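# Run the turning cell and sort the finished part

## Task

Acting as the cell operator, and without trusting the state the previous shift left behind, complete the work order and place the good part in the good tray. Any machined part that fails inspection goes in the rework tray if further cutting could fix it, otherwise in the scrap tray. At the end the machine and the gauge must both be idle with no alarm standing, the lathe door must be shut, and nothing loose may remain inside the lathe.

## Robot and tools

Robot and frame. A single six-joint arm carries a two-finger parallel gripper whose fingers cannot fold. The scene frame has its origin on the table top under the arm base, +z up, and +y to the left when looking along +x. Positions are in metres and orientation is a wxyz quaternion. The reported end_effector_position is the point between the pads when closed. The fingers point along the gripper's +z axis and close along its y axis. Fingertips extend roughly 33 mm past that point at gaps up to 40 mm, and only about 9 mm when fully open. The lathe sits behind the base toward -x, with its chuck facing +y. Cameras are cam_chuck, cam_low and cam_wrist, each 896x504.

The 9-number row. Every motion argument uses the same row of 9 numbers, each in [-1, 1], in this order: waist, shoulder, elbow, forearm roll, wrist pitch, wrist roll, gripper position, gripper force_limit, gripper speed. The first six are offsets, not poses. They are measured from the Joint targets line as it stood when the call began, never from the previous row, so sending the same offset twice moves the joint twice. Scale: 1.0 equals 1.553 rad for waist and shoulder, 2.33 rad for the elbow, and 2.913 rad for the other three. Joint ranges are ±6.283 rad except the elbow at ±2.792. A call that pushes a joint more than 0.010 rad beyond its range is refused. Gripper position is absolute: +1 is open (140 mm), about -0.8 brings the pads together, and -1 closes until something blocks it. force_limit sets the pad force, from about 14 N at -1 to 58 N at +1. speed sets closing speed, from about 30 mm/s at -1 to 250 at +1. Faster closing squeezes harder. To keep the gripper unchanged, resend your previous three gripper numbers, because 0 is a real command.

execute_actions. Takes actions, a list holding one action object, plus optional cameras (a list of names; [] for none). The action can have: rows, a table of 1 to 15 rows, one applied per 1/30 s step; steps, from 1 to 450 (default 15), at least the number of rows; until, which ends early when device fields match, e.g. {"machine": {"state": "idle"}}, with numbers needing a comparison such as [">=", 3], or {"all": {"status": "ended"}} or {"any": {"status": "ended"}}. It can also carry machine commands (one object, or a list of up to 8 run in turn) and gauge commands. After the last row the arm keeps heading for that row's target, so give large moves extra steps. Joint target speed is capped and each target stays within a fixed lead of its joint, so big moves may need several calls.

move. target is one 9-number row, or a list of up to 15 rows, all offsets counted from the same starting Joint targets. speed is in rad/s for the joint travelling farthest, 0.01 to 3.92, default 0.5; one value or one per target. blend (rad) rounds corners in a list. stop_force (N, 10 to 80) ends the path when the estimated push against the hand rises by that much; use a slow speed with it, omit it when backing off a contact, and note it has no reading near stretched or straight-wrist poses. zero (default true) re-zeros before the move. blocking=false returns after about 0.5 s while the move continues; it cannot be combined with stop_force. The result adds a move: line saying done, off_target, moving, held or fault, and limits=held if a check cut steps.

wait: seconds from 0 to 10. stop: brakes the current move; devices keep going. zoom_image: camera plus region [x0, y0, x1, y1] in pixels, at most 504 by 504. show_instructions: shows the reference pages, including the work order. finished_scene: scene is the number of the current scene; call it only when everything is settled.

Reading results. Joint positions, velocities, targets and torques are in column order (rad, rad/s, N m). object_status: 0 moving, 1 blocked while opening, 2 blocked while closing (a grip), 3 reached its position or pads met. position_measured is in counts: 3 open, 75 about 100 mm, 139 about 60 mm, 200 about 20 mm, 230 pads touching. "joint command not followed" means the clearance check altered targets. "joint sent to its limit" flags a range end. MOTOR HOT warns of overheating.

Machine. Keys: door (shut/open), chuck (clamp/open), page, register + value + write together in one object, cycle_start, feed_hold, reset, home, probe, tool_set, tool_change, air_blast. Lengths are mm, every x is a diameter, z runs away from the chuck face, and machine coordinates are zero or negative. Status fields include state, door_state, chuck_state, seat_state (trust only once clamped), alarm, entry, program details, cycles, and the shown page's registers. Door and chuck only move when no cycle runs and the spindle has stopped; the spindle may coast up to 3.2 s after a program. Never reach in while a cycle runs, is held, or the spindle turns. reset clears an alarm but not a crash.

Gauge. Send {"gauge": {"measure": true}}; a reading takes about 12 s and fills no_1 to no_20 in mm. The steel nest is for straight pieces; the violet nest, higher away from the turquoise stop, takes a piece with a thinner end, thick end against the stop. Put one piece at a time, level and against the stop, and let go before measuring.

Avoid. Anything knocked off the work area, onto the floor or into the chip pan is lost. Do not drop parts or release them while moving. The arm is stiff: overshooting a firm contact, or 144 N of outside force, or the torque limits (312, 312, 147, 41.4, 41.4, 41.4 N m) cause a 10 s stop. After a stop, set targets back behind the measured joints and release any part pinning the arm. Avoid heavy off-centre holds and long stretched poses that heat motors.

Each tool is called after "Call:" as name(argument=value, ...) on one line, values as JSON.

Reference images:

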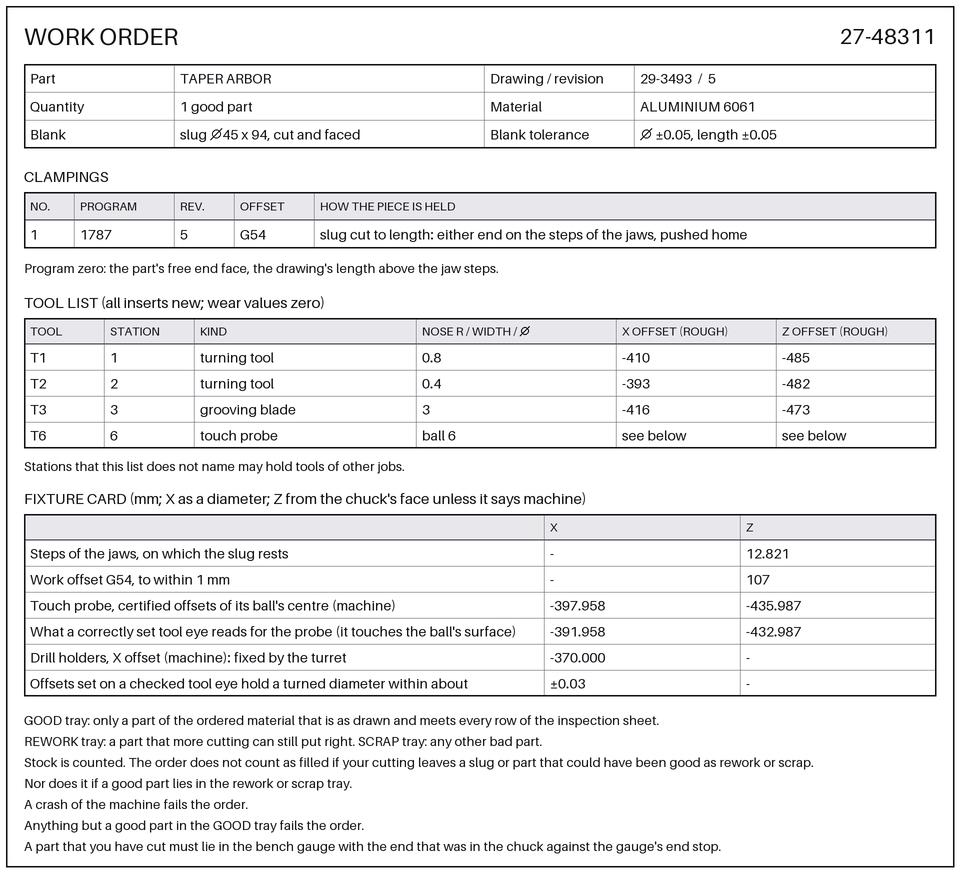

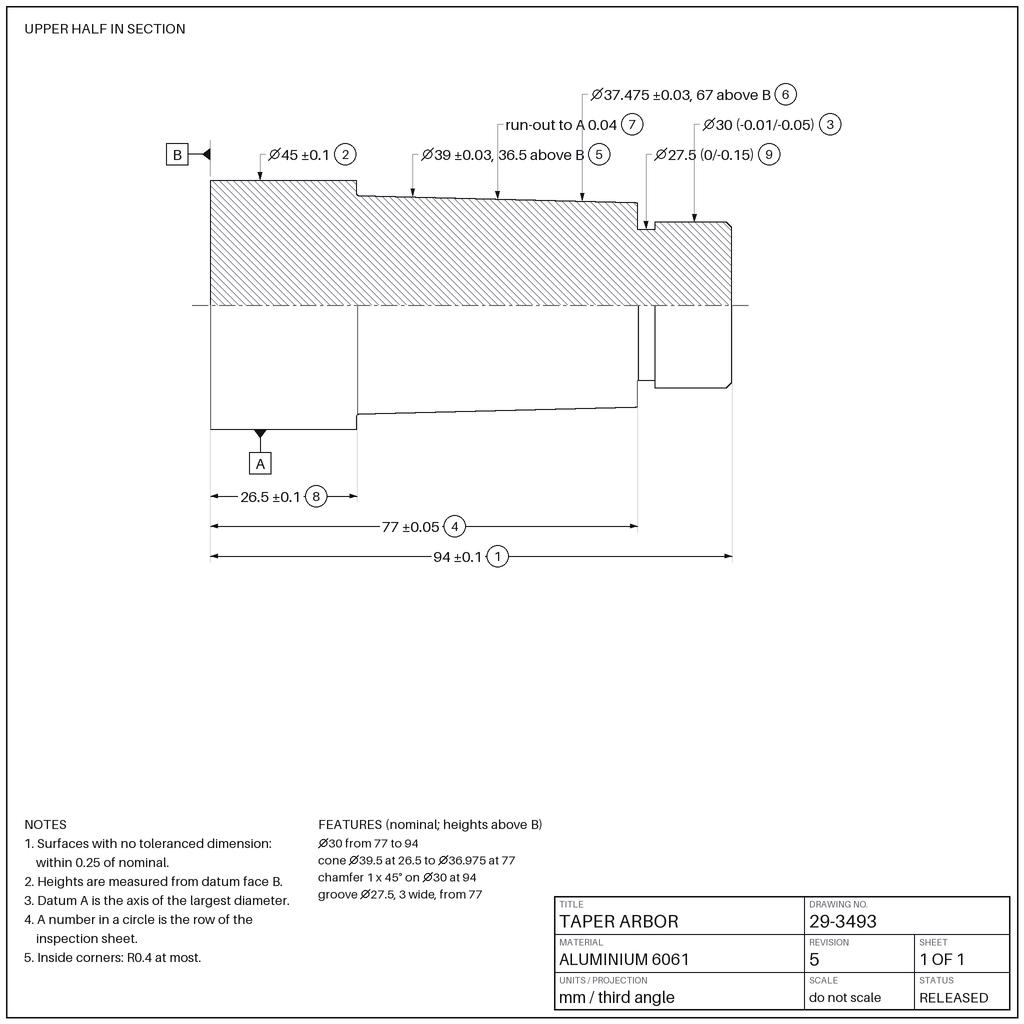

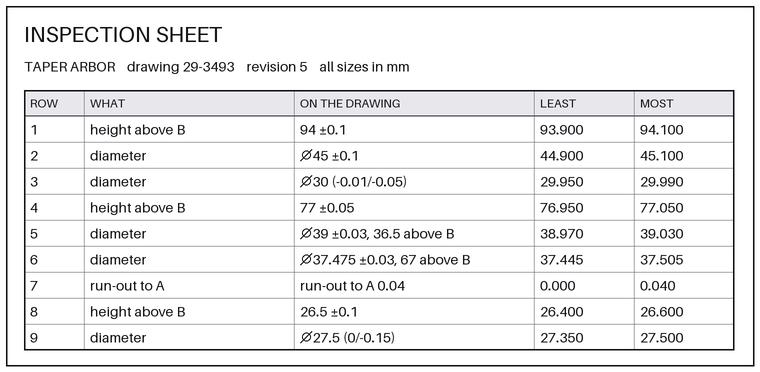

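## Session

Call:
execute_actions(actions=[])

Scene clock: 0.00 s.
end_effector_position=(+0.4311, +0.0292, +0.4080) position_measured=3 object_status=3 end_effector_quat_wxyz=(+0.010, -0.607, +0.794, -0.016)
Joint positions: [0.008 -0.211 1.886 3.142 -1.442 0.242]
Joint velocities: within noise
Joint torques (N m): no reading
External joint torques (N m): no reading
Flange force (N): no reading
Joint targets: [0.008 -0.211 1.886 3.142 -1.442 0.242]
Tool commands: gripper/position=+1.0 gripper/force_limit=+1.0 gripper/speed=+1.0
machine.work_offsets: g54_z=+106.821 g55_z=+0.000
machine: state=idle door_state=shut chuck_state=closed_empty seat_state=open door_answer=taken chuck_answer=taken page=work_offsets entry=no_entry entries=0 alarm=no_alarm queue=idle queue_left=0
gauge: readings=0

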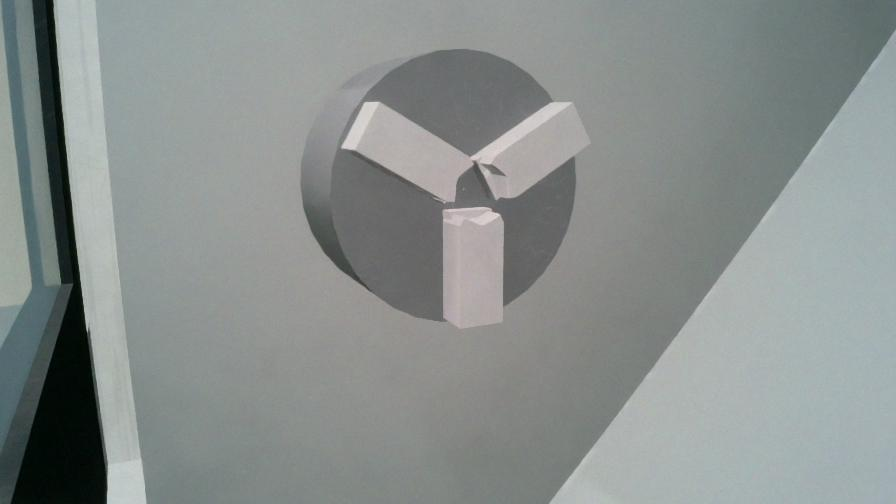

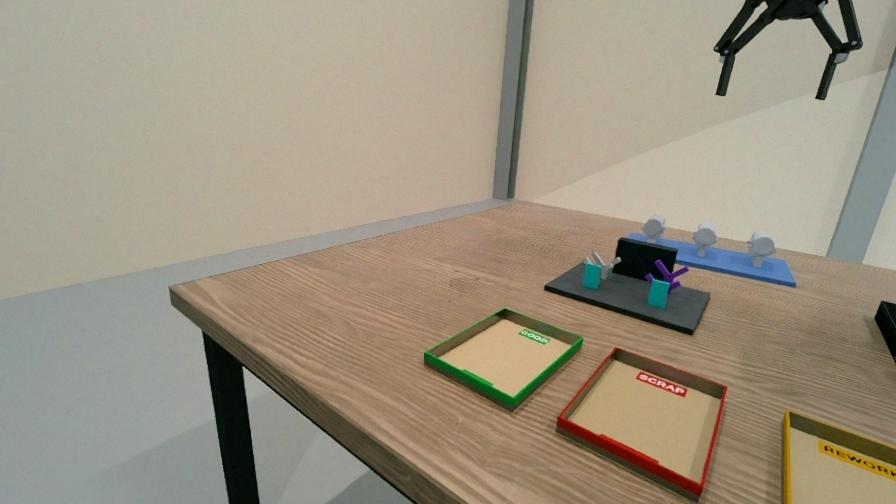

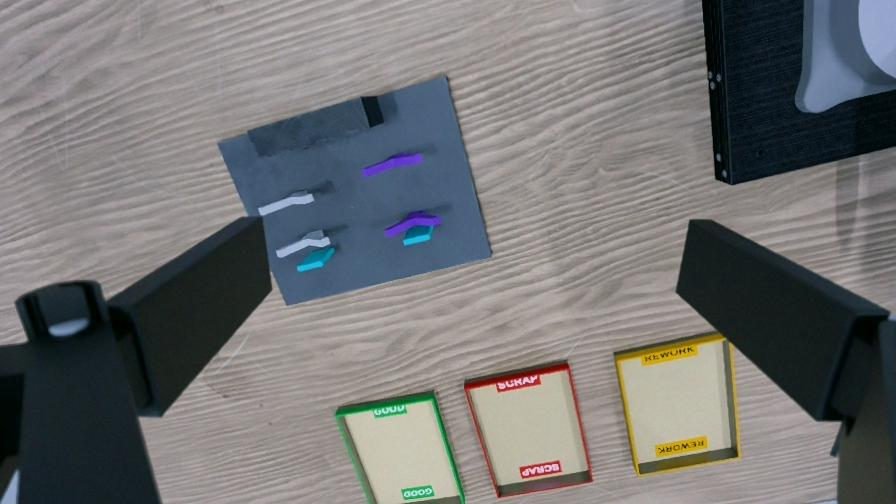

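Call:
execute_actions(actions=[{"machine":{"page":"tools"},"steps":2}], cameras=[])

Call:
execute_actions(actions=[{"machine":{"page":"program"},"steps":2}], cameras=[])

Call:
execute_actions(actions=[{"machine":{"page":"measuring"},"steps":2}], cameras=[])

Call:
execute_actions(actions=[{"machine":{"page":"position"},"steps":2}], cameras=[])

Call:
zoom_image(camera="cam_low", region=[540, 180, 896, 380])

Scene clock: 9.67 s.
end_effector_position=(+0.4311, +0.0292, +0.4080) position_measured=3 object_status=3 end_effector_quat_wxyz=(+0.010, -0.607, +0.794, -0.016)
Joint positions: [0.008 -0.211 1.886 3.142 -1.442 0.242]
Joint velocities: within noise
Joint torques (N m): [3.93 -17.79 -43.97 -4.31 0.7 -0.14]
External joint torques (N m): [-4.38 -1.67 1.73 -0.1 -0.63 0.14]
Flange force (N): [11.3 2.7 1.3]
Joint targets: [0.008 -0.211 1.886 3.142 -1.442 0.242]
Tool commands: gripper/position=+1.0 gripper/force_limit=+1.0 gripper/speed=+1.0
machine.tools: t1_x=-415.642 t1_x_wear=+0.000 t1_z=-473.345 t1_z_wear=+0.000 t1_radius=+0.000 t1_station=+1.000 t2_x=-393.458 t2_x_wear=+0.000 t2_z=-482.317 t2_z_wear=+0.000 t2_radius=+0.400 t2_station=+2.000 t3_x=-410.026 t3_x_wear=+0.000 t3_z=-484.585 t3_z_wear=+0.000 t3_radius=+0.800 t3_station=+3.000 t4_x=-370.000 t4_x_wear=+0.000 t4_z=-423.242 t4_z_wear=+0.000 t4_radius=+0.000 t4_station=+4.000 t5_x=-404.130 t5_x_wear=+0.000 t5_z=-431.162 t5_z_wear=+0.000 t5_radius=+0.400 t5_station=+5.000 t6_x=-397.958 t6_x_wear=+0.000 t6_z=-435.987 t6_z_wear=+0.000 t6_radius=+3.000 t6_station=+6.000
machine: state=idle door_state=shut chuck_state=closed_empty seat_state=open door_answer=taken chuck_answer=taken page=tools entry=no_entry entries=0 alarm=no_alarm queue=done queue_left=0
gauge: readings=0
No camera images: "cameras" was empty.

Scene clock: 9.93 s.
end_effector_position=(+0.4311, +0.0292, +0.4080) position_measured=3 object_status=3 end_effector_quat_wxyz=(+0.010, -0.607, +0.794, -0.016)
Joint positions: [0.008 -0.211 1.886 3.142 -1.442 0.242]
Joint velocities: within noise
Joint torques (N m): [3.88 -17.91 -44 -4.31 0.73 -0.15]
External joint torques (N m): [-4.18 -1.56 1.97 -0.07 -0.66 0.15]
Flange force (N): [10.9 2.9 1.6]
Joint targets: [0.008 -0.211 1.886 3.142 -1.442 0.242]
Tool commands: gripper/position=+1.0 gripper/force_limit=+1.0 gripper/speed=+1.0
machine.program: program=+1787 tool_call=+1 tool_in_place=+0 program_revision=+5 program_offset=+54 load_peak=+0 stored1_number=+5220 stored1_revision=+4 stored2_number=+5552 stored2_revision=+6 stored3_number=+1787 stored3_revision=+5 stored4_number=+0 stored4_revision=+0 cycles=+0
machine: state=idle door_state=shut chuck_state=closed_empty seat_state=open door_answer=taken chuck_answer=taken page=program entry=no_entry entries=0 alarm=no_alarm queue=done queue_left=0
gauge: readings=0
No camera images: "cameras" was empty.

Scene clock: 10.20 s.
end_effector_position=(+0.4311, +0.0292, +0.4080) position_measured=3 object_status=3 end_effector_quat_wxyz=(+0.010, -0.607, +0.794, -0.016)
Joint positions: [0.008 -0.211 1.886 3.142 -1.442 0.242]
Joint velocities: within noise
Joint torques (N m): [3.91 -17.94 -44.01 -4.31 0.71 -0.11]
External joint torques (N m): [-4.51 -1.37 1.9 -0.1 -0.63 0.11]
Flange force (N): [11.6 2.4 1.6]
Joint targets: [0.008 -0.211 1.886 3.142 -1.442 0.242]
Tool commands: gripper/position=+1.0 gripper/force_limit=+1.0 gripper/speed=+1.0
machine.measuring: probe_x=+0.000 probe_z=+0.000 probe_move_x=+0.000 probe_move_z=+0.000 probe_radius=+2.992 eye_x=+63.656 eye_z=+147.963 probe_touched=+0 probe_found_x=+0.000 probe_found_z=+0.000 set_x=+0.000 set_z=+0.000
machine: state=idle door_state=shut chuck_state=closed_empty seat_state=open door_answer=taken chuck_answer=taken page=measuring entry=no_entry entries=0 alarm=no_alarm queue=done queue_left=0
gauge: readings=0
No camera images: "cameras" was empty.

Scene clock: 10.47 s.
end_effector_position=(+0.4311, +0.0292, +0.4080) position_measured=3 object_status=3 end_effector_quat_wxyz=(+0.010, -0.607, +0.794, -0.016)
Joint positions: [0.008 -0.211 1.886 3.142 -1.442 0.242]
Joint velocities: within noise
Joint torques (N m): [4.14 -17.85 -43.97 -4.29 0.73 -0.09]
External joint torques (N m): [-4.64 -1.57 1.79 -0.11 -0.65 0.09]
Flange force (N): [12.0 2.4 1.4]
Joint targets: [0.008 -0.211 1.886 3.142 -1.442 0.242]
Tool commands: gripper/position=+1.0 gripper/force_limit=+1.0 gripper/speed=+1.0
machine.position: pos_x=+0.000 pos_z=+0.000
machine: state=idle door_state=shut chuck_state=closed_empty seat_state=open door_answer=taken chuck_answer=taken page=position entry=no_entry entries=0 alarm=no_alarm queue=done queue_left=0
gauge: readings=0
No camera images: "cameras" was empty.

Scaled by 1.416 from the camera's 896x504 image, which has a finer 1280x720 frame.

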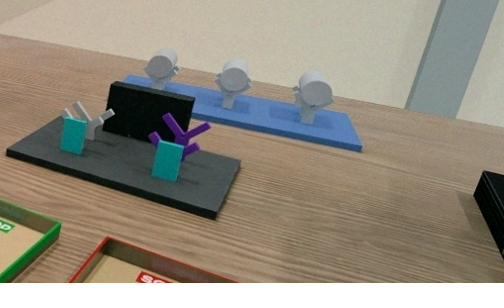

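Call:
execute_actions(actions=[{"machine":[{"page":"measuring"},{"register":"tool_call","value":6,"write":true},{"tool_change":true},{"tool_set":true}],"steps":450,"until":{"machine":{"queue":["!=","running"]}}}], cameras=["cam_chuck"])

Scene clock: 38.10 s.
end_effector_position=(+0.4311, +0.0292, +0.4080) position_measured=3 object_status=3 end_effector_quat_wxyz=(+0.010, -0.607, +0.794, -0.016)
Joint positions: [0.008 -0.211 1.886 3.142 -1.442 0.242]
Joint velocities: within noise
Joint torques (N m): [4.27 -17.76 -44.01 -4.33 0.7 -0.12]
External joint torques (N m): [-4.69 -1.59 2.05 -0.04 -0.63 0.12]
Flange force (N): [12.2 2.8 1.8]
Joint targets: [0.008 -0.211 1.886 3.142 -1.442 0.242]
Tool commands: gripper/position=+1.0 gripper/force_limit=+1.0 gripper/speed=+1.0
machine.measuring: probe_x=+0.000 probe_z=+0.000 probe_move_x=+0.000 probe_move_z=+0.000 probe_radius=+2.992 eye_x=+63.656 eye_z=+147.963 probe_touched=+0 probe_found_x=+0.000 probe_found_z=+0.000 set_x=+0.000 set_z=+0.000
machine: state=busy door_state=shut chuck_state=closed_empty seat_state=open door_answer=taken chuck_answer=taken page=measuring entry=taken entries=3 alarm=no_alarm queue=running queue_left=0
gauge: readings=0
Images, in order (width x height): cam_chuck 896x504.

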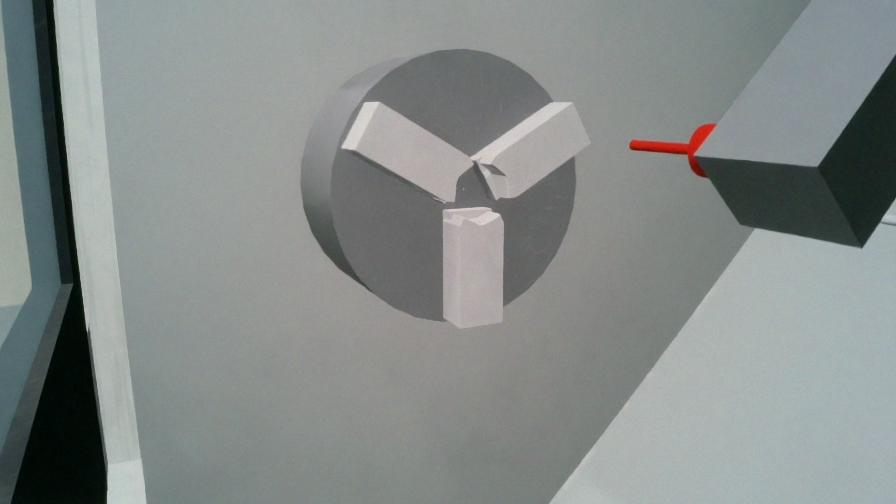

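Call:
execute_actions(actions=[{"steps":450,"until":{"machine":{"queue":["!=","running"]}}}], cameras=["cam_chuck"])

Scene clock: 41.63 s.
end_effector_position=(+0.4311, +0.0292, +0.4080) position_measured=3 object_status=3 end_effector_quat_wxyz=(+0.010, -0.607, +0.794, -0.016)
Joint positions: [0.008 -0.211 1.886 3.142 -1.442 0.242]
Joint velocities: within noise
Joint torques (N m): [4.08 -17.92 -43.93 -4.33 0.69 -0.15]
External joint torques (N m): [-4.67 -1.35 1.94 -0.06 -0.62 0.15]
Flange force (N): [11.9 2.3 1.7]
Joint targets: [0.008 -0.211 1.886 3.142 -1.442 0.242]
Tool commands: gripper/position=+1.0 gripper/force_limit=+1.0 gripper/speed=+1.0
machine.measuring: probe_x=+0.000 probe_z=+0.000 probe_move_x=+0.000 probe_move_z=+0.000 probe_radius=+2.992 eye_x=+63.656 eye_z=+147.963 probe_touched=+0 probe_found_x=+0.000 probe_found_z=+0.000 set_x=-391.954 set_z=-432.989
machine: state=idle door_state=shut chuck_state=closed_empty seat_state=open door_answer=taken chuck_answer=taken page=measuring entry=taken entries=3 alarm=no_alarm queue=done queue_left=0
gauge: readings=0
Images, in order (width x height): cam_chuck 896x504.

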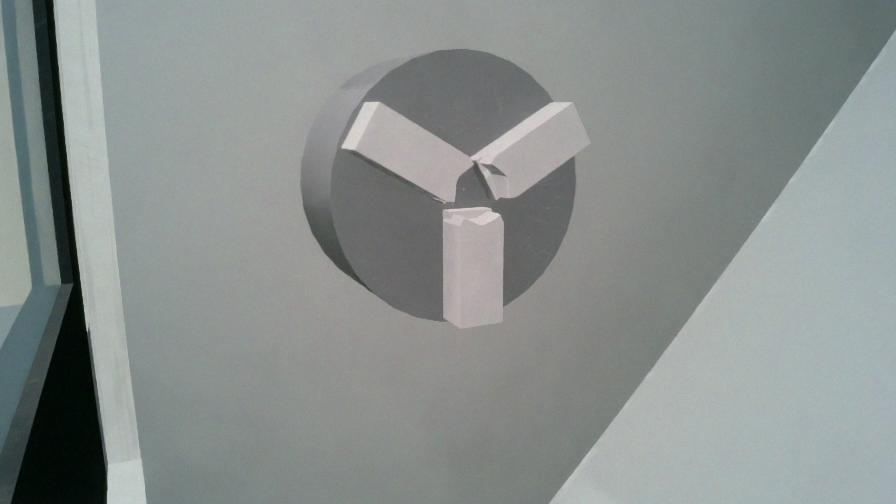

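Call:
execute_actions(actions=[{"machine":[{"register":"tool_call","value":1,"write":true},{"tool_change":true},{"tool_set":true}],"steps":300,"until":{"machine":{"queue_left":["=",0]}}}], cameras=["cam_chuck"])

Call:
execute_actions(actions=[{"steps":45}], cameras=["cam_chuck"])

Call:
execute_actions(actions=[{"steps":45}], cameras=["cam_chuck"])

Call:
execute_actions(actions=[{"steps":450,"until":{"machine":{"queue":["!=","running"]}}}], cameras=["cam_chuck"])

Scene clock: 59.63 s.
end_effector_position=(+0.4311, +0.0292, +0.4080) position_measured=3 object_status=3 end_effector_quat_wxyz=(+0.010, -0.607, +0.794, -0.016)
Joint positions: [0.008 -0.211 1.886 3.142 -1.442 0.242]
Joint velocities: within noise
Joint torques (N m): [3.95 -17.99 -44.01 -4.31 0.72 -0.11]
External joint torques (N m): [-4.52 -1.32 2 -0.08 -0.64 0.11]
Flange force (N): [11.7 2.4 1.8]
Joint targets: [0.008 -0.211 1.886 3.142 -1.442 0.242]
Tool commands: gripper/position=+1.0 gripper/force_limit=+1.0 gripper/speed=+1.0
machine.measuring: probe_x=+0.000 probe_z=+0.000 probe_move_x=+0.000 probe_move_z=+0.000 probe_radius=+2.992 eye_x=+63.656 eye_z=+147.963 probe_touched=+0 probe_found_x=+0.000 probe_found_z=+0.000 set_x=-391.954 set_z=-432.989
machine: state=busy door_state=shut chuck_state=closed_empty seat_state=open door_answer=taken chuck_answer=taken page=measuring entry=taken entries=6 alarm=no_alarm queue=running queue_left=0
gauge: readings=0
Images, in order (width x height): cam_chuck 896x504.

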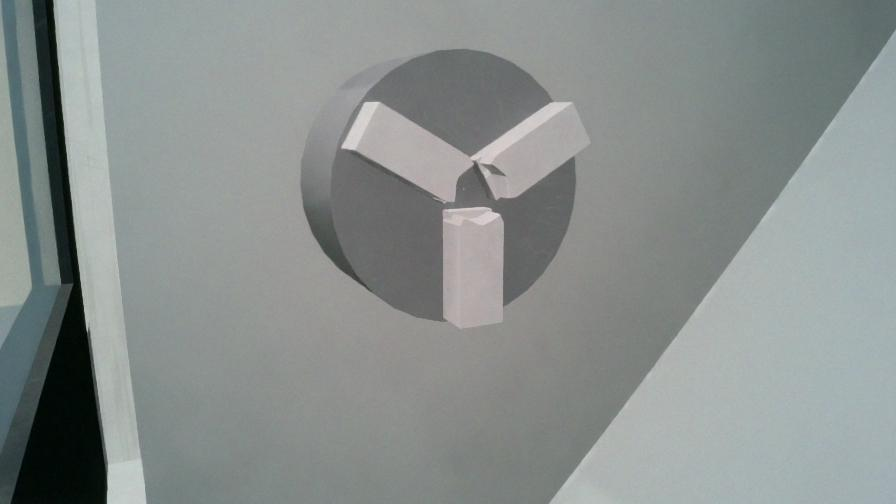

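Scene clock: 61.33 s.
end_effector_position=(+0.4311, +0.0292, +0.4080) position_measured=3 object_status=3 end_effector_quat_wxyz=(+0.010, -0.607, +0.794, -0.016)
Joint positions: [0.008 -0.211 1.886 3.142 -1.442 0.242]
Joint velocities: within noise
Joint torques (N m): [3.89 -17.97 -43.99 -4.3 0.7 -0.12]
External joint torques (N m): [-4.27 -1.47 1.87 -0.09 -0.62 0.12]
Flange force (N): [11.1 2.6 1.6]
Joint targets: [0.008 -0.211 1.886 3.142 -1.442 0.242]
Tool commands: gripper/position=+1.0 gripper/force_limit=+1.0 gripper/speed=+1.0
machine.measuring: probe_x=+0.000 probe_z=+0.000 probe_move_x=+0.000 probe_move_z=+0.000 probe_radius=+2.992 eye_x=+63.656 eye_z=+147.963 probe_touched=+0 probe_found_x=+0.000 probe_found_z=+0.000 set_x=-391.954 set_z=-432.989
machine: state=busy door_state=shut chuck_state=closed_empty seat_state=open door_answer=taken chuck_answer=taken page=measuring entry=taken entries=6 alarm=no_alarm queue=running queue_left=0
gauge: readings=0
Images, in order (width x height): cam_chuck 896x504.

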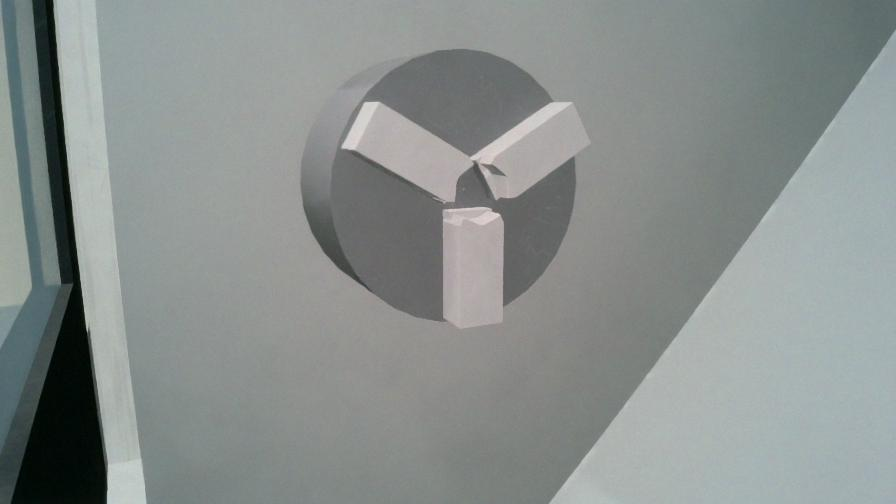

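Scene clock: 63.03 s.
end_effector_position=(+0.4311, +0.0292, +0.4080) position_measured=3 object_status=3 end_effector_quat_wxyz=(+0.010, -0.607, +0.794, -0.016)
Joint positions: [0.008 -0.211 1.886 3.142 -1.442 0.242]
Joint velocities: within noise
Joint torques (N m): [4.25 -18.07 -44.05 -4.29 0.71 -0.12]
External joint torques (N m): [-4.72 -1.36 1.93 -0.11 -0.63 0.12]
Flange force (N): [12.1 2.2 1.7]
Joint targets: [0.008 -0.211 1.886 3.142 -1.442 0.242]
Tool commands: gripper/position=+1.0 gripper/force_limit=+1.0 gripper/speed=+1.0
machine.measuring: probe_x=+0.000 probe_z=+0.000 probe_move_x=+0.000 probe_move_z=+0.000 probe_radius=+2.992 eye_x=+63.656 eye_z=+147.963 probe_touched=+0 probe_found_x=+0.000 probe_found_z=+0.000 set_x=-391.954 set_z=-432.989
machine: state=busy door_state=shut chuck_state=closed_empty seat_state=open door_answer=taken chuck_answer=taken page=measuring entry=taken entries=6 alarm=no_alarm queue=running queue_left=0
gauge: readings=0
Images, in order (width x height): cam_chuck 896x504.

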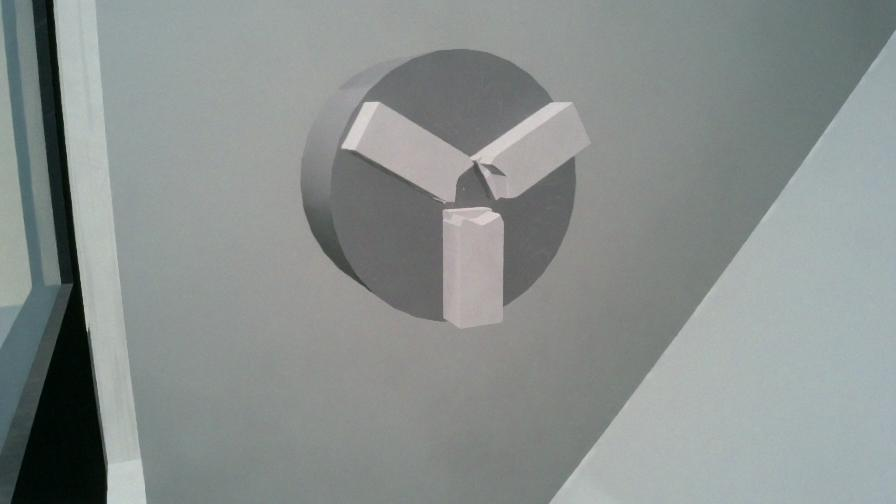

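Scene clock: 72.03 s.
end_effector_position=(+0.4311, +0.0292, +0.4080) position_measured=3 object_status=3 end_effector_quat_wxyz=(+0.010, -0.607, +0.794, -0.016)
Joint positions: [0.008 -0.211 1.886 3.142 -1.442 0.242]
Joint velocities: within noise
Joint torques (N m): [4.01 -17.95 -44 -4.28 0.69 -0.12]
External joint torques (N m): [-4.45 -1.35 1.99 -0.11 -0.62 0.12]
Flange force (N): [11.5 2.5 1.8]
Joint targets: [0.008 -0.211 1.886 3.142 -1.442 0.242]
Tool commands: gripper/position=+1.0 gripper/force_limit=+1.0 gripper/speed=+1.0
machine.measuring: probe_x=+0.000 probe_z=+0.000 probe_move_x=+0.000 probe_move_z=+0.000 probe_radius=+2.992 eye_x=+63.656 eye_z=+147.963 probe_touched=+0 probe_found_x=+0.000 probe_found_z=+0.000 set_x=-410.024 set_z=-484.586
machine: state=idle door_state=shut chuck_state=closed_empty seat_state=open door_answer=taken chuck_answer=taken page=measuring entry=taken entries=6 alarm=no_alarm queue=done queue_left=0
gauge: readings=0
Images, in order (width x height): cam_chuck 896x504.

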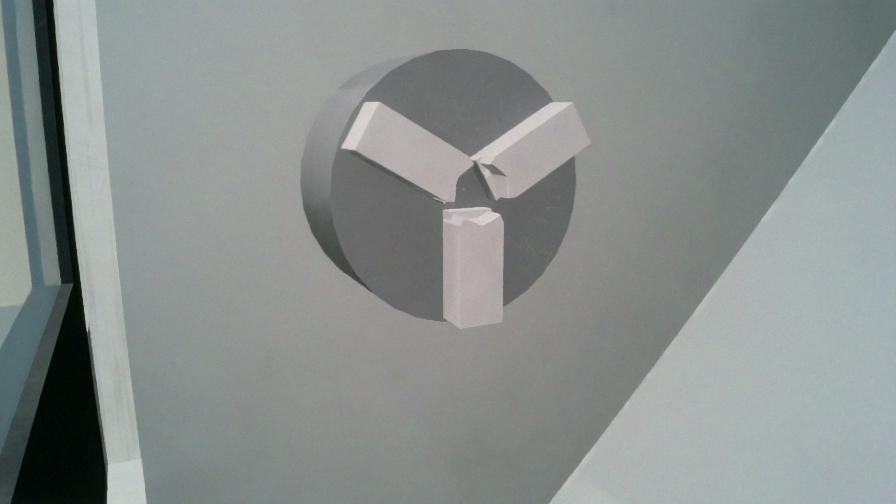

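Call:
execute_actions(actions=[{"machine":[{"register":"t1_x","value":-410.024,"write":true},{"register":"t1_z","value":-484.586,"write":true},{"register":"t1_radius","value":0.8,"write":true},{"register":"t3_radius","value":0,"write":true},{"register":"tool_call","value":2,"write":true},{"tool_change":true},{"tool_set":true}],"steps":3}], cameras=["cam_low","cam_wrist"])

Call:
zoom_image(camera="cam_wrist", region=[200, 50, 520, 330])

Call:
zoom_image(camera="cam_wrist", region=[320, 320, 760, 504])

Call:
zoom_image(camera="cam_low", region=[600, 190, 896, 340])

Scene clock: 94.27 s.
end_effector_position=(+0.4311, +0.0292, +0.4080) position_measured=3 object_status=3 end_effector_quat_wxyz=(+0.010, -0.607, +0.794, -0.016)
Joint positions: [0.008 -0.211 1.886 3.142 -1.442 0.242]
Joint velocities: within noise
Joint torques (N m): [4.05 -18.12 -44.08 -4.33 0.72 -0.12]
External joint torques (N m): [-4.5 -1.27 1.97 -0.06 -0.64 0.12]
Flange force (N): [11.6 2.3 1.7]
Joint targets: [0.008 -0.211 1.886 3.142 -1.442 0.242]
Tool commands: gripper/position=+1.0 gripper/force_limit=+1.0 gripper/speed=+1.0
machine.measuring: probe_x=+0.000 probe_z=+0.000 probe_move_x=+0.000 probe_move_z=+0.000 probe_radius=+2.992 eye_x=+63.656 eye_z=+147.963 probe_touched=+0 probe_found_x=+0.000 probe_found_z=+0.000 set_x=-410.024 set_z=-484.586
machine: state=idle door_state=shut chuck_state=closed_empty seat_state=open door_answer=taken chuck_answer=taken page=measuring entry=taken entries=8 alarm=no_alarm queue=running queue_left=5
gauge: readings=0
Images, in order (width x height): cam_low 896x504, cam_wrist 896x504.

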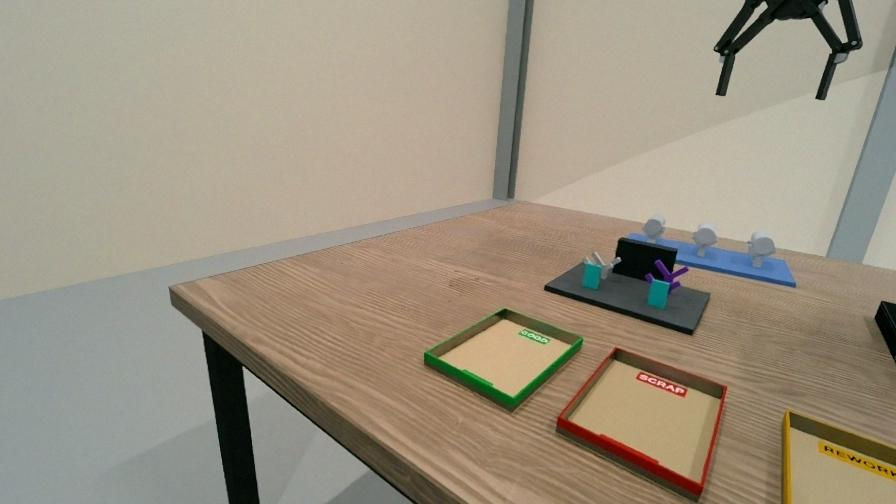

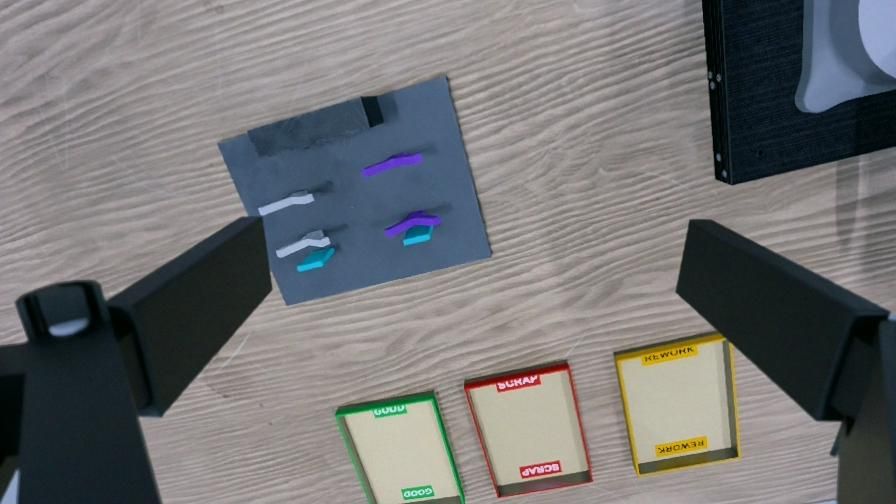

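Scaled by 1.575 from the camera's 896x504 image, which has a finer 1280x720 frame.

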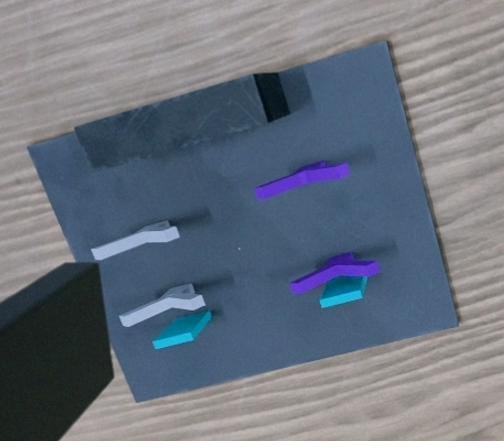

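Scaled by 1.145 from the camera's 896x504 image, which has a finer 1280x720 frame.

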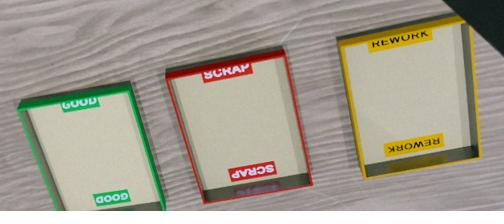

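Scaled by 1.703 from the camera's 896x504 image, which has a finer 1280x720 frame.

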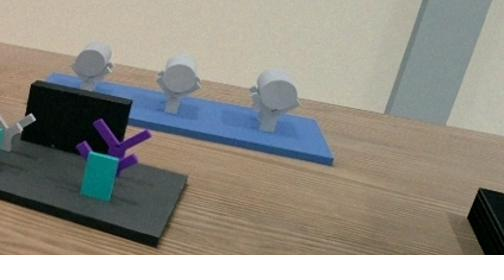

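Call:
execute_actions(actions=[{"steps":450,"until":{"machine":{"queue":["!=","running"]}}}], cameras=[])

Call:
execute_actions(actions=[{"machine":[{"register":"tool_call","value":3,"write":true},{"tool_change":true},{"tool_set":true}],"steps":3}], cameras=[])

Scene clock: 146.77 s.
end_effector_position=(+0.4311, +0.0292, +0.4080) position_measured=3 object_status=3 end_effector_quat_wxyz=(+0.010, -0.607, +0.794, -0.016)
Joint positions: [0.008 -0.211 1.886 3.142 -1.442 0.242]
Joint velocities: within noise
Joint torques (N m): [4 -17.88 -43.95 -4.29 0.73 -0.12]
External joint torques (N m): [-4.42 -1.56 1.76 -0.11 -0.65 0.12]
Flange force (N): [11.4 2.5 1.3]
Joint targets: [0.008 -0.211 1.886 3.142 -1.442 0.242]
Tool commands: gripper/position=+1.0 gripper/force_limit=+1.0 gripper/speed=+1.0
machine.measuring: probe_x=+0.000 probe_z=+0.000 probe_move_x=+0.000 probe_move_z=+0.000 probe_radius=+2.992 eye_x=+63.656 eye_z=+147.963 probe_touched=+0 probe_found_x=+0.000 probe_found_z=+0.000 set_x=-393.569 set_z=-482.321
machine: state=idle door_state=shut chuck_state=closed_empty seat_state=open door_answer=taken chuck_answer=taken page=measuring entry=taken entries=13 alarm=no_alarm queue=done queue_left=0
gauge: readings=0
No camera images: "cameras" was empty.

Scene clock: 147.07 s.
end_effector_position=(+0.4311, +0.0292, +0.4080) position_measured=3 object_status=3 end_effector_quat_wxyz=(+0.010, -0.607, +0.794, -0.016)
Joint positions: [0.008 -0.211 1.886 3.142 -1.442 0.242]
Joint velocities: within noise
Joint torques (N m): [4.15 -17.75 -43.91 -4.32 0.72 -0.1]
External joint torques (N m): [-4.72 -1.58 1.86 -0.08 -0.64 0.1]
Flange force (N): [12.2 2.5 1.5]
Joint targets: [0.008 -0.211 1.886 3.142 -1.442 0.242]
Tool commands: gripper/position=+1.0 gripper/force_limit=+1.0 gripper/speed=+1.0
machine.measuring: probe_x=+0.000 probe_z=+0.000 probe_move_x=+0.000 probe_move_z=+0.000 probe_radius=+2.992 eye_x=+63.656 eye_z=+147.963 probe_touched=+0 probe_found_x=+0.000 probe_found_z=+0.000 set_x=-393.569 set_z=-482.321
machine: state=busy door_state=shut chuck_state=closed_empty seat_state=open door_answer=taken chuck_answer=taken page=measuring entry=taken entries=15 alarm=no_alarm queue=running queue_left=1
gauge: readings=0
No camera images: "cameras" was empty.

Call:
move(target=[-0.520, 0.3127, -0.2159, 0, -0.0144, -0.3577, 1, 1, 1], speed=0.8, cameras=["cam_low","cam_wrist"])

Scene clock: 185.90 s.
end_effector_position=(+0.5105, -0.5074, +0.4157) position_measured=3 object_status=3 end_effector_quat_wxyz=(+0.001, +0.696, -0.718, +0.008)
Joint positions: [-0.8 0.275 1.383 3.142 -1.484 -0.8]
Joint velocities: within noise
Joint torques (N m): [3.87 -65.56 -44.05 -4.31 0.72 -0.14]
External joint torques (N m): [-4.8 -3.3 1.88 -0.07 -0.65 0.14]
Flange force (N): [-1.7 11.2 1.4]
Joint targets: [-0.800 0.275 1.383 3.142 -1.484 -0.800]
machine.measuring: probe_x=+0.000 probe_z=+0.000 probe_move_x=+0.000 probe_move_z=+0.000 probe_radius=+2.992 eye_x=+63.656 eye_z=+147.963 probe_touched=+0 probe_found_x=+0.000 probe_found_z=+0.000 set_x=-415.645 set_z=-473.348
machine: state=idle door_state=shut chuck_state=closed_empty seat_state=open door_answer=taken chuck_answer=taken page=measuring entry=taken entries=16 alarm=no_alarm queue=done queue_left=0
gauge: readings=0
move: done
camera_calibration:
cam_wrist: T_world_to_cam=[[-0.999329, 0.018208, -0.0317948, 0.544933], [0.00650814, 0.942192, 0.335011, 0.335842], [0.0360567, 0.33458, -0.941677, 0.688236], [0, 0, 0, 1]] pos_world=[0.517565, -0.556619, 0.552911]
Images, in order (width x height): cam_low 896x504, cam_wrist 896x504.

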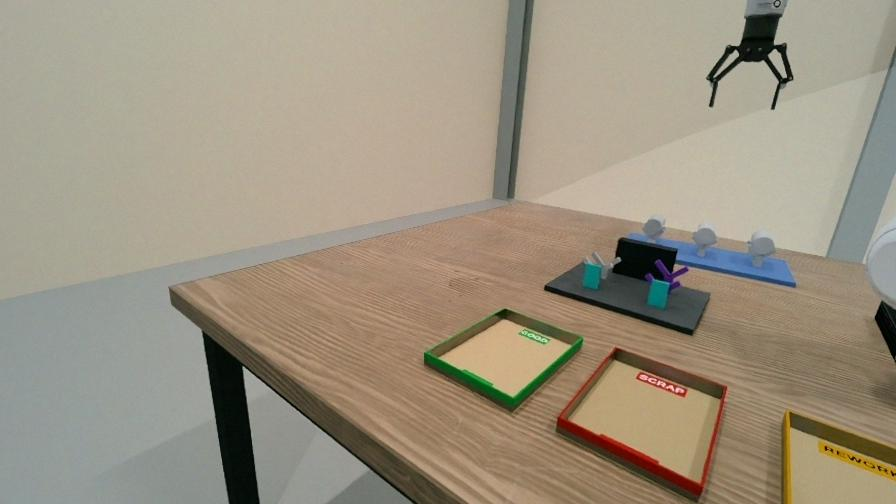

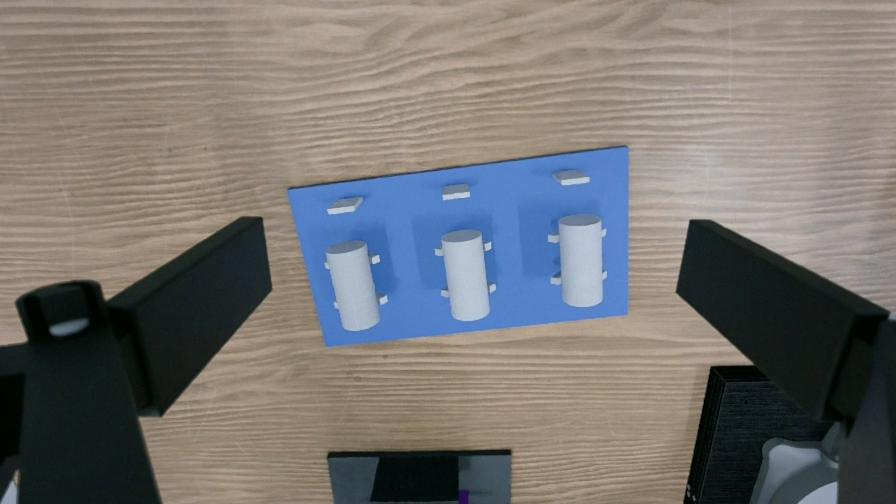

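Call:
execute_actions(actions=[{"machine":[{"register":"t2_x","value":-393.569,"write":true},{"register":"t2_z","value":-482.321,"write":true},{"register":"t3_x","value":-415.645,"write":true},{"register":"t3_z","value":-473.348,"write":true},{"register":"t2_x_wear","value":0.2,"write":true},{"register":"tool_call","value":6,"write":true},{"tool_change":true},{"air_blast":true}],"steps":3}], cameras=["cam_wrist","cam_low"])

Call:
zoom_image(camera="cam_wrist", region=[280, 140, 640, 350])

Call:
zoom_image(camera="cam_low", region=[620, 200, 820, 300])

Scene clock: 195.40 s.
end_effector_position=(+0.5105, -0.5075, +0.4157) position_measured=3 object_status=3 end_effector_quat_wxyz=(+0.001, +0.696, -0.718, +0.008)
Joint positions: [-0.8 0.275 1.383 3.142 -1.484 -0.8]
Joint velocities: within noise
Joint torques (N m): [3.98 -65.69 -44.14 -4.29 0.7 -0.1]
External joint torques (N m): [-4.6 -3.04 2.07 -0.07 -0.63 0.1]
Flange force (N): [-1.9 11.1 1.8]
Joint targets: [-0.800 0.275 1.383 3.142 -1.484 -0.800]
Tool commands: gripper/position=+1.0 gripper/force_limit=+1.0 gripper/speed=+1.0
machine.measuring: probe_x=+0.000 probe_z=+0.000 probe_move_x=+0.000 probe_move_z=+0.000 probe_radius=+2.992 eye_x=+63.656 eye_z=+147.963 probe_touched=+0 probe_found_x=+0.000 probe_found_z=+0.000 set_x=-415.645 set_z=-473.348
machine: state=idle door_state=shut chuck_state=closed_empty seat_state=open door_answer=taken chuck_answer=taken page=measuring entry=taken entries=18 alarm=no_alarm queue=running queue_left=6
gauge: readings=0
camera_calibration:
cam_wrist: T_world_to_cam=[[-0.999328, 0.0183023, -0.0317617, 0.544869], [0.00660806, 0.94219, 0.335013, 0.335884], [0.036057, 0.334578, -0.941678, 0.688272], [0, 0, 0, 1]] pos_world=[0.517466, -0.55672, 0.552911]
Images, in order (width x height): cam_low 896x504, cam_wrist 896x504.

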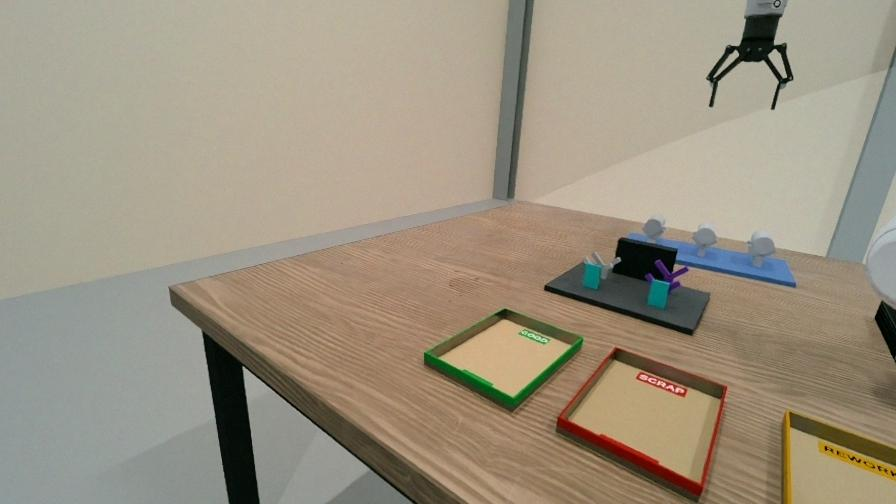

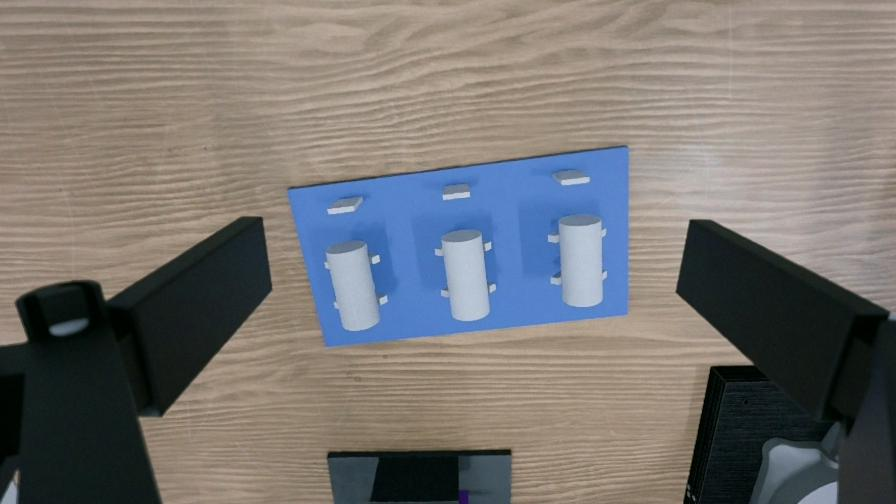

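Scaled by 1.400 from the camera's 896x504 image, which has a finer 1280x720 frame.

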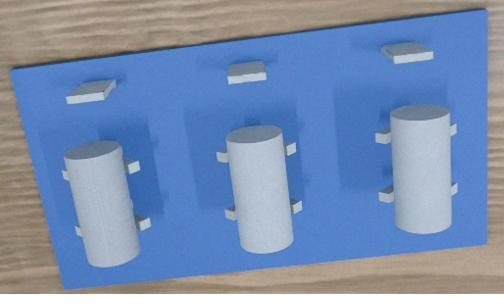

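Scaled by 2.520 from the camera's 896x504 image, which has a finer 1280x720 frame.

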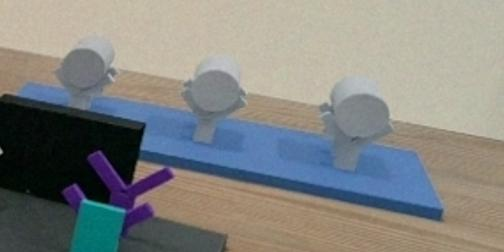

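Call:
zoom_image(camera="cam_low", region=[640, 208, 780, 276])

Call:
zoom_image(camera="cam_wrist", region=[320, 200, 500, 340])

Call:
zoom_image(camera="cam_wrist", region=[440, 200, 620, 340])

Scaled by 3.600 from the camera's 896x504 image, which has a finer 1280x720 frame.

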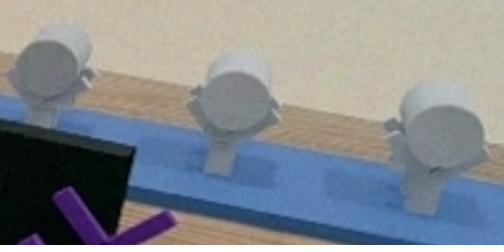

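Scaled by 2.800 from the camera's 896x504 image, which has a finer 1280x720 frame.

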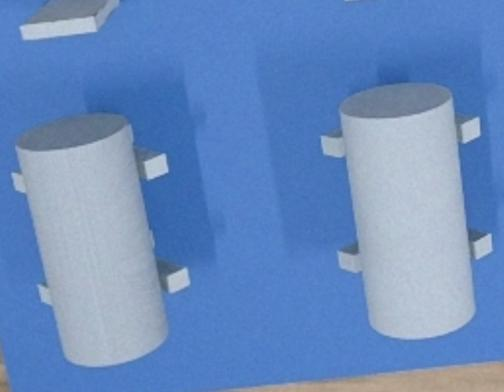

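Scaled by 2.800 from the camera's 896x504 image, which has a finer 1280x720 frame.

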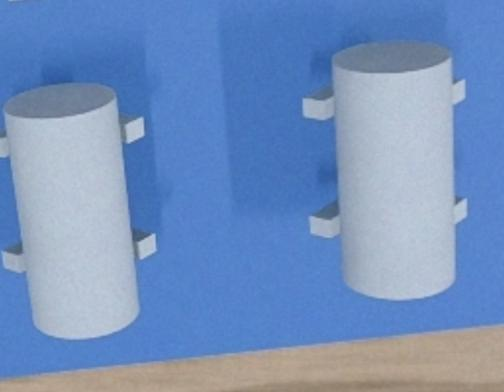

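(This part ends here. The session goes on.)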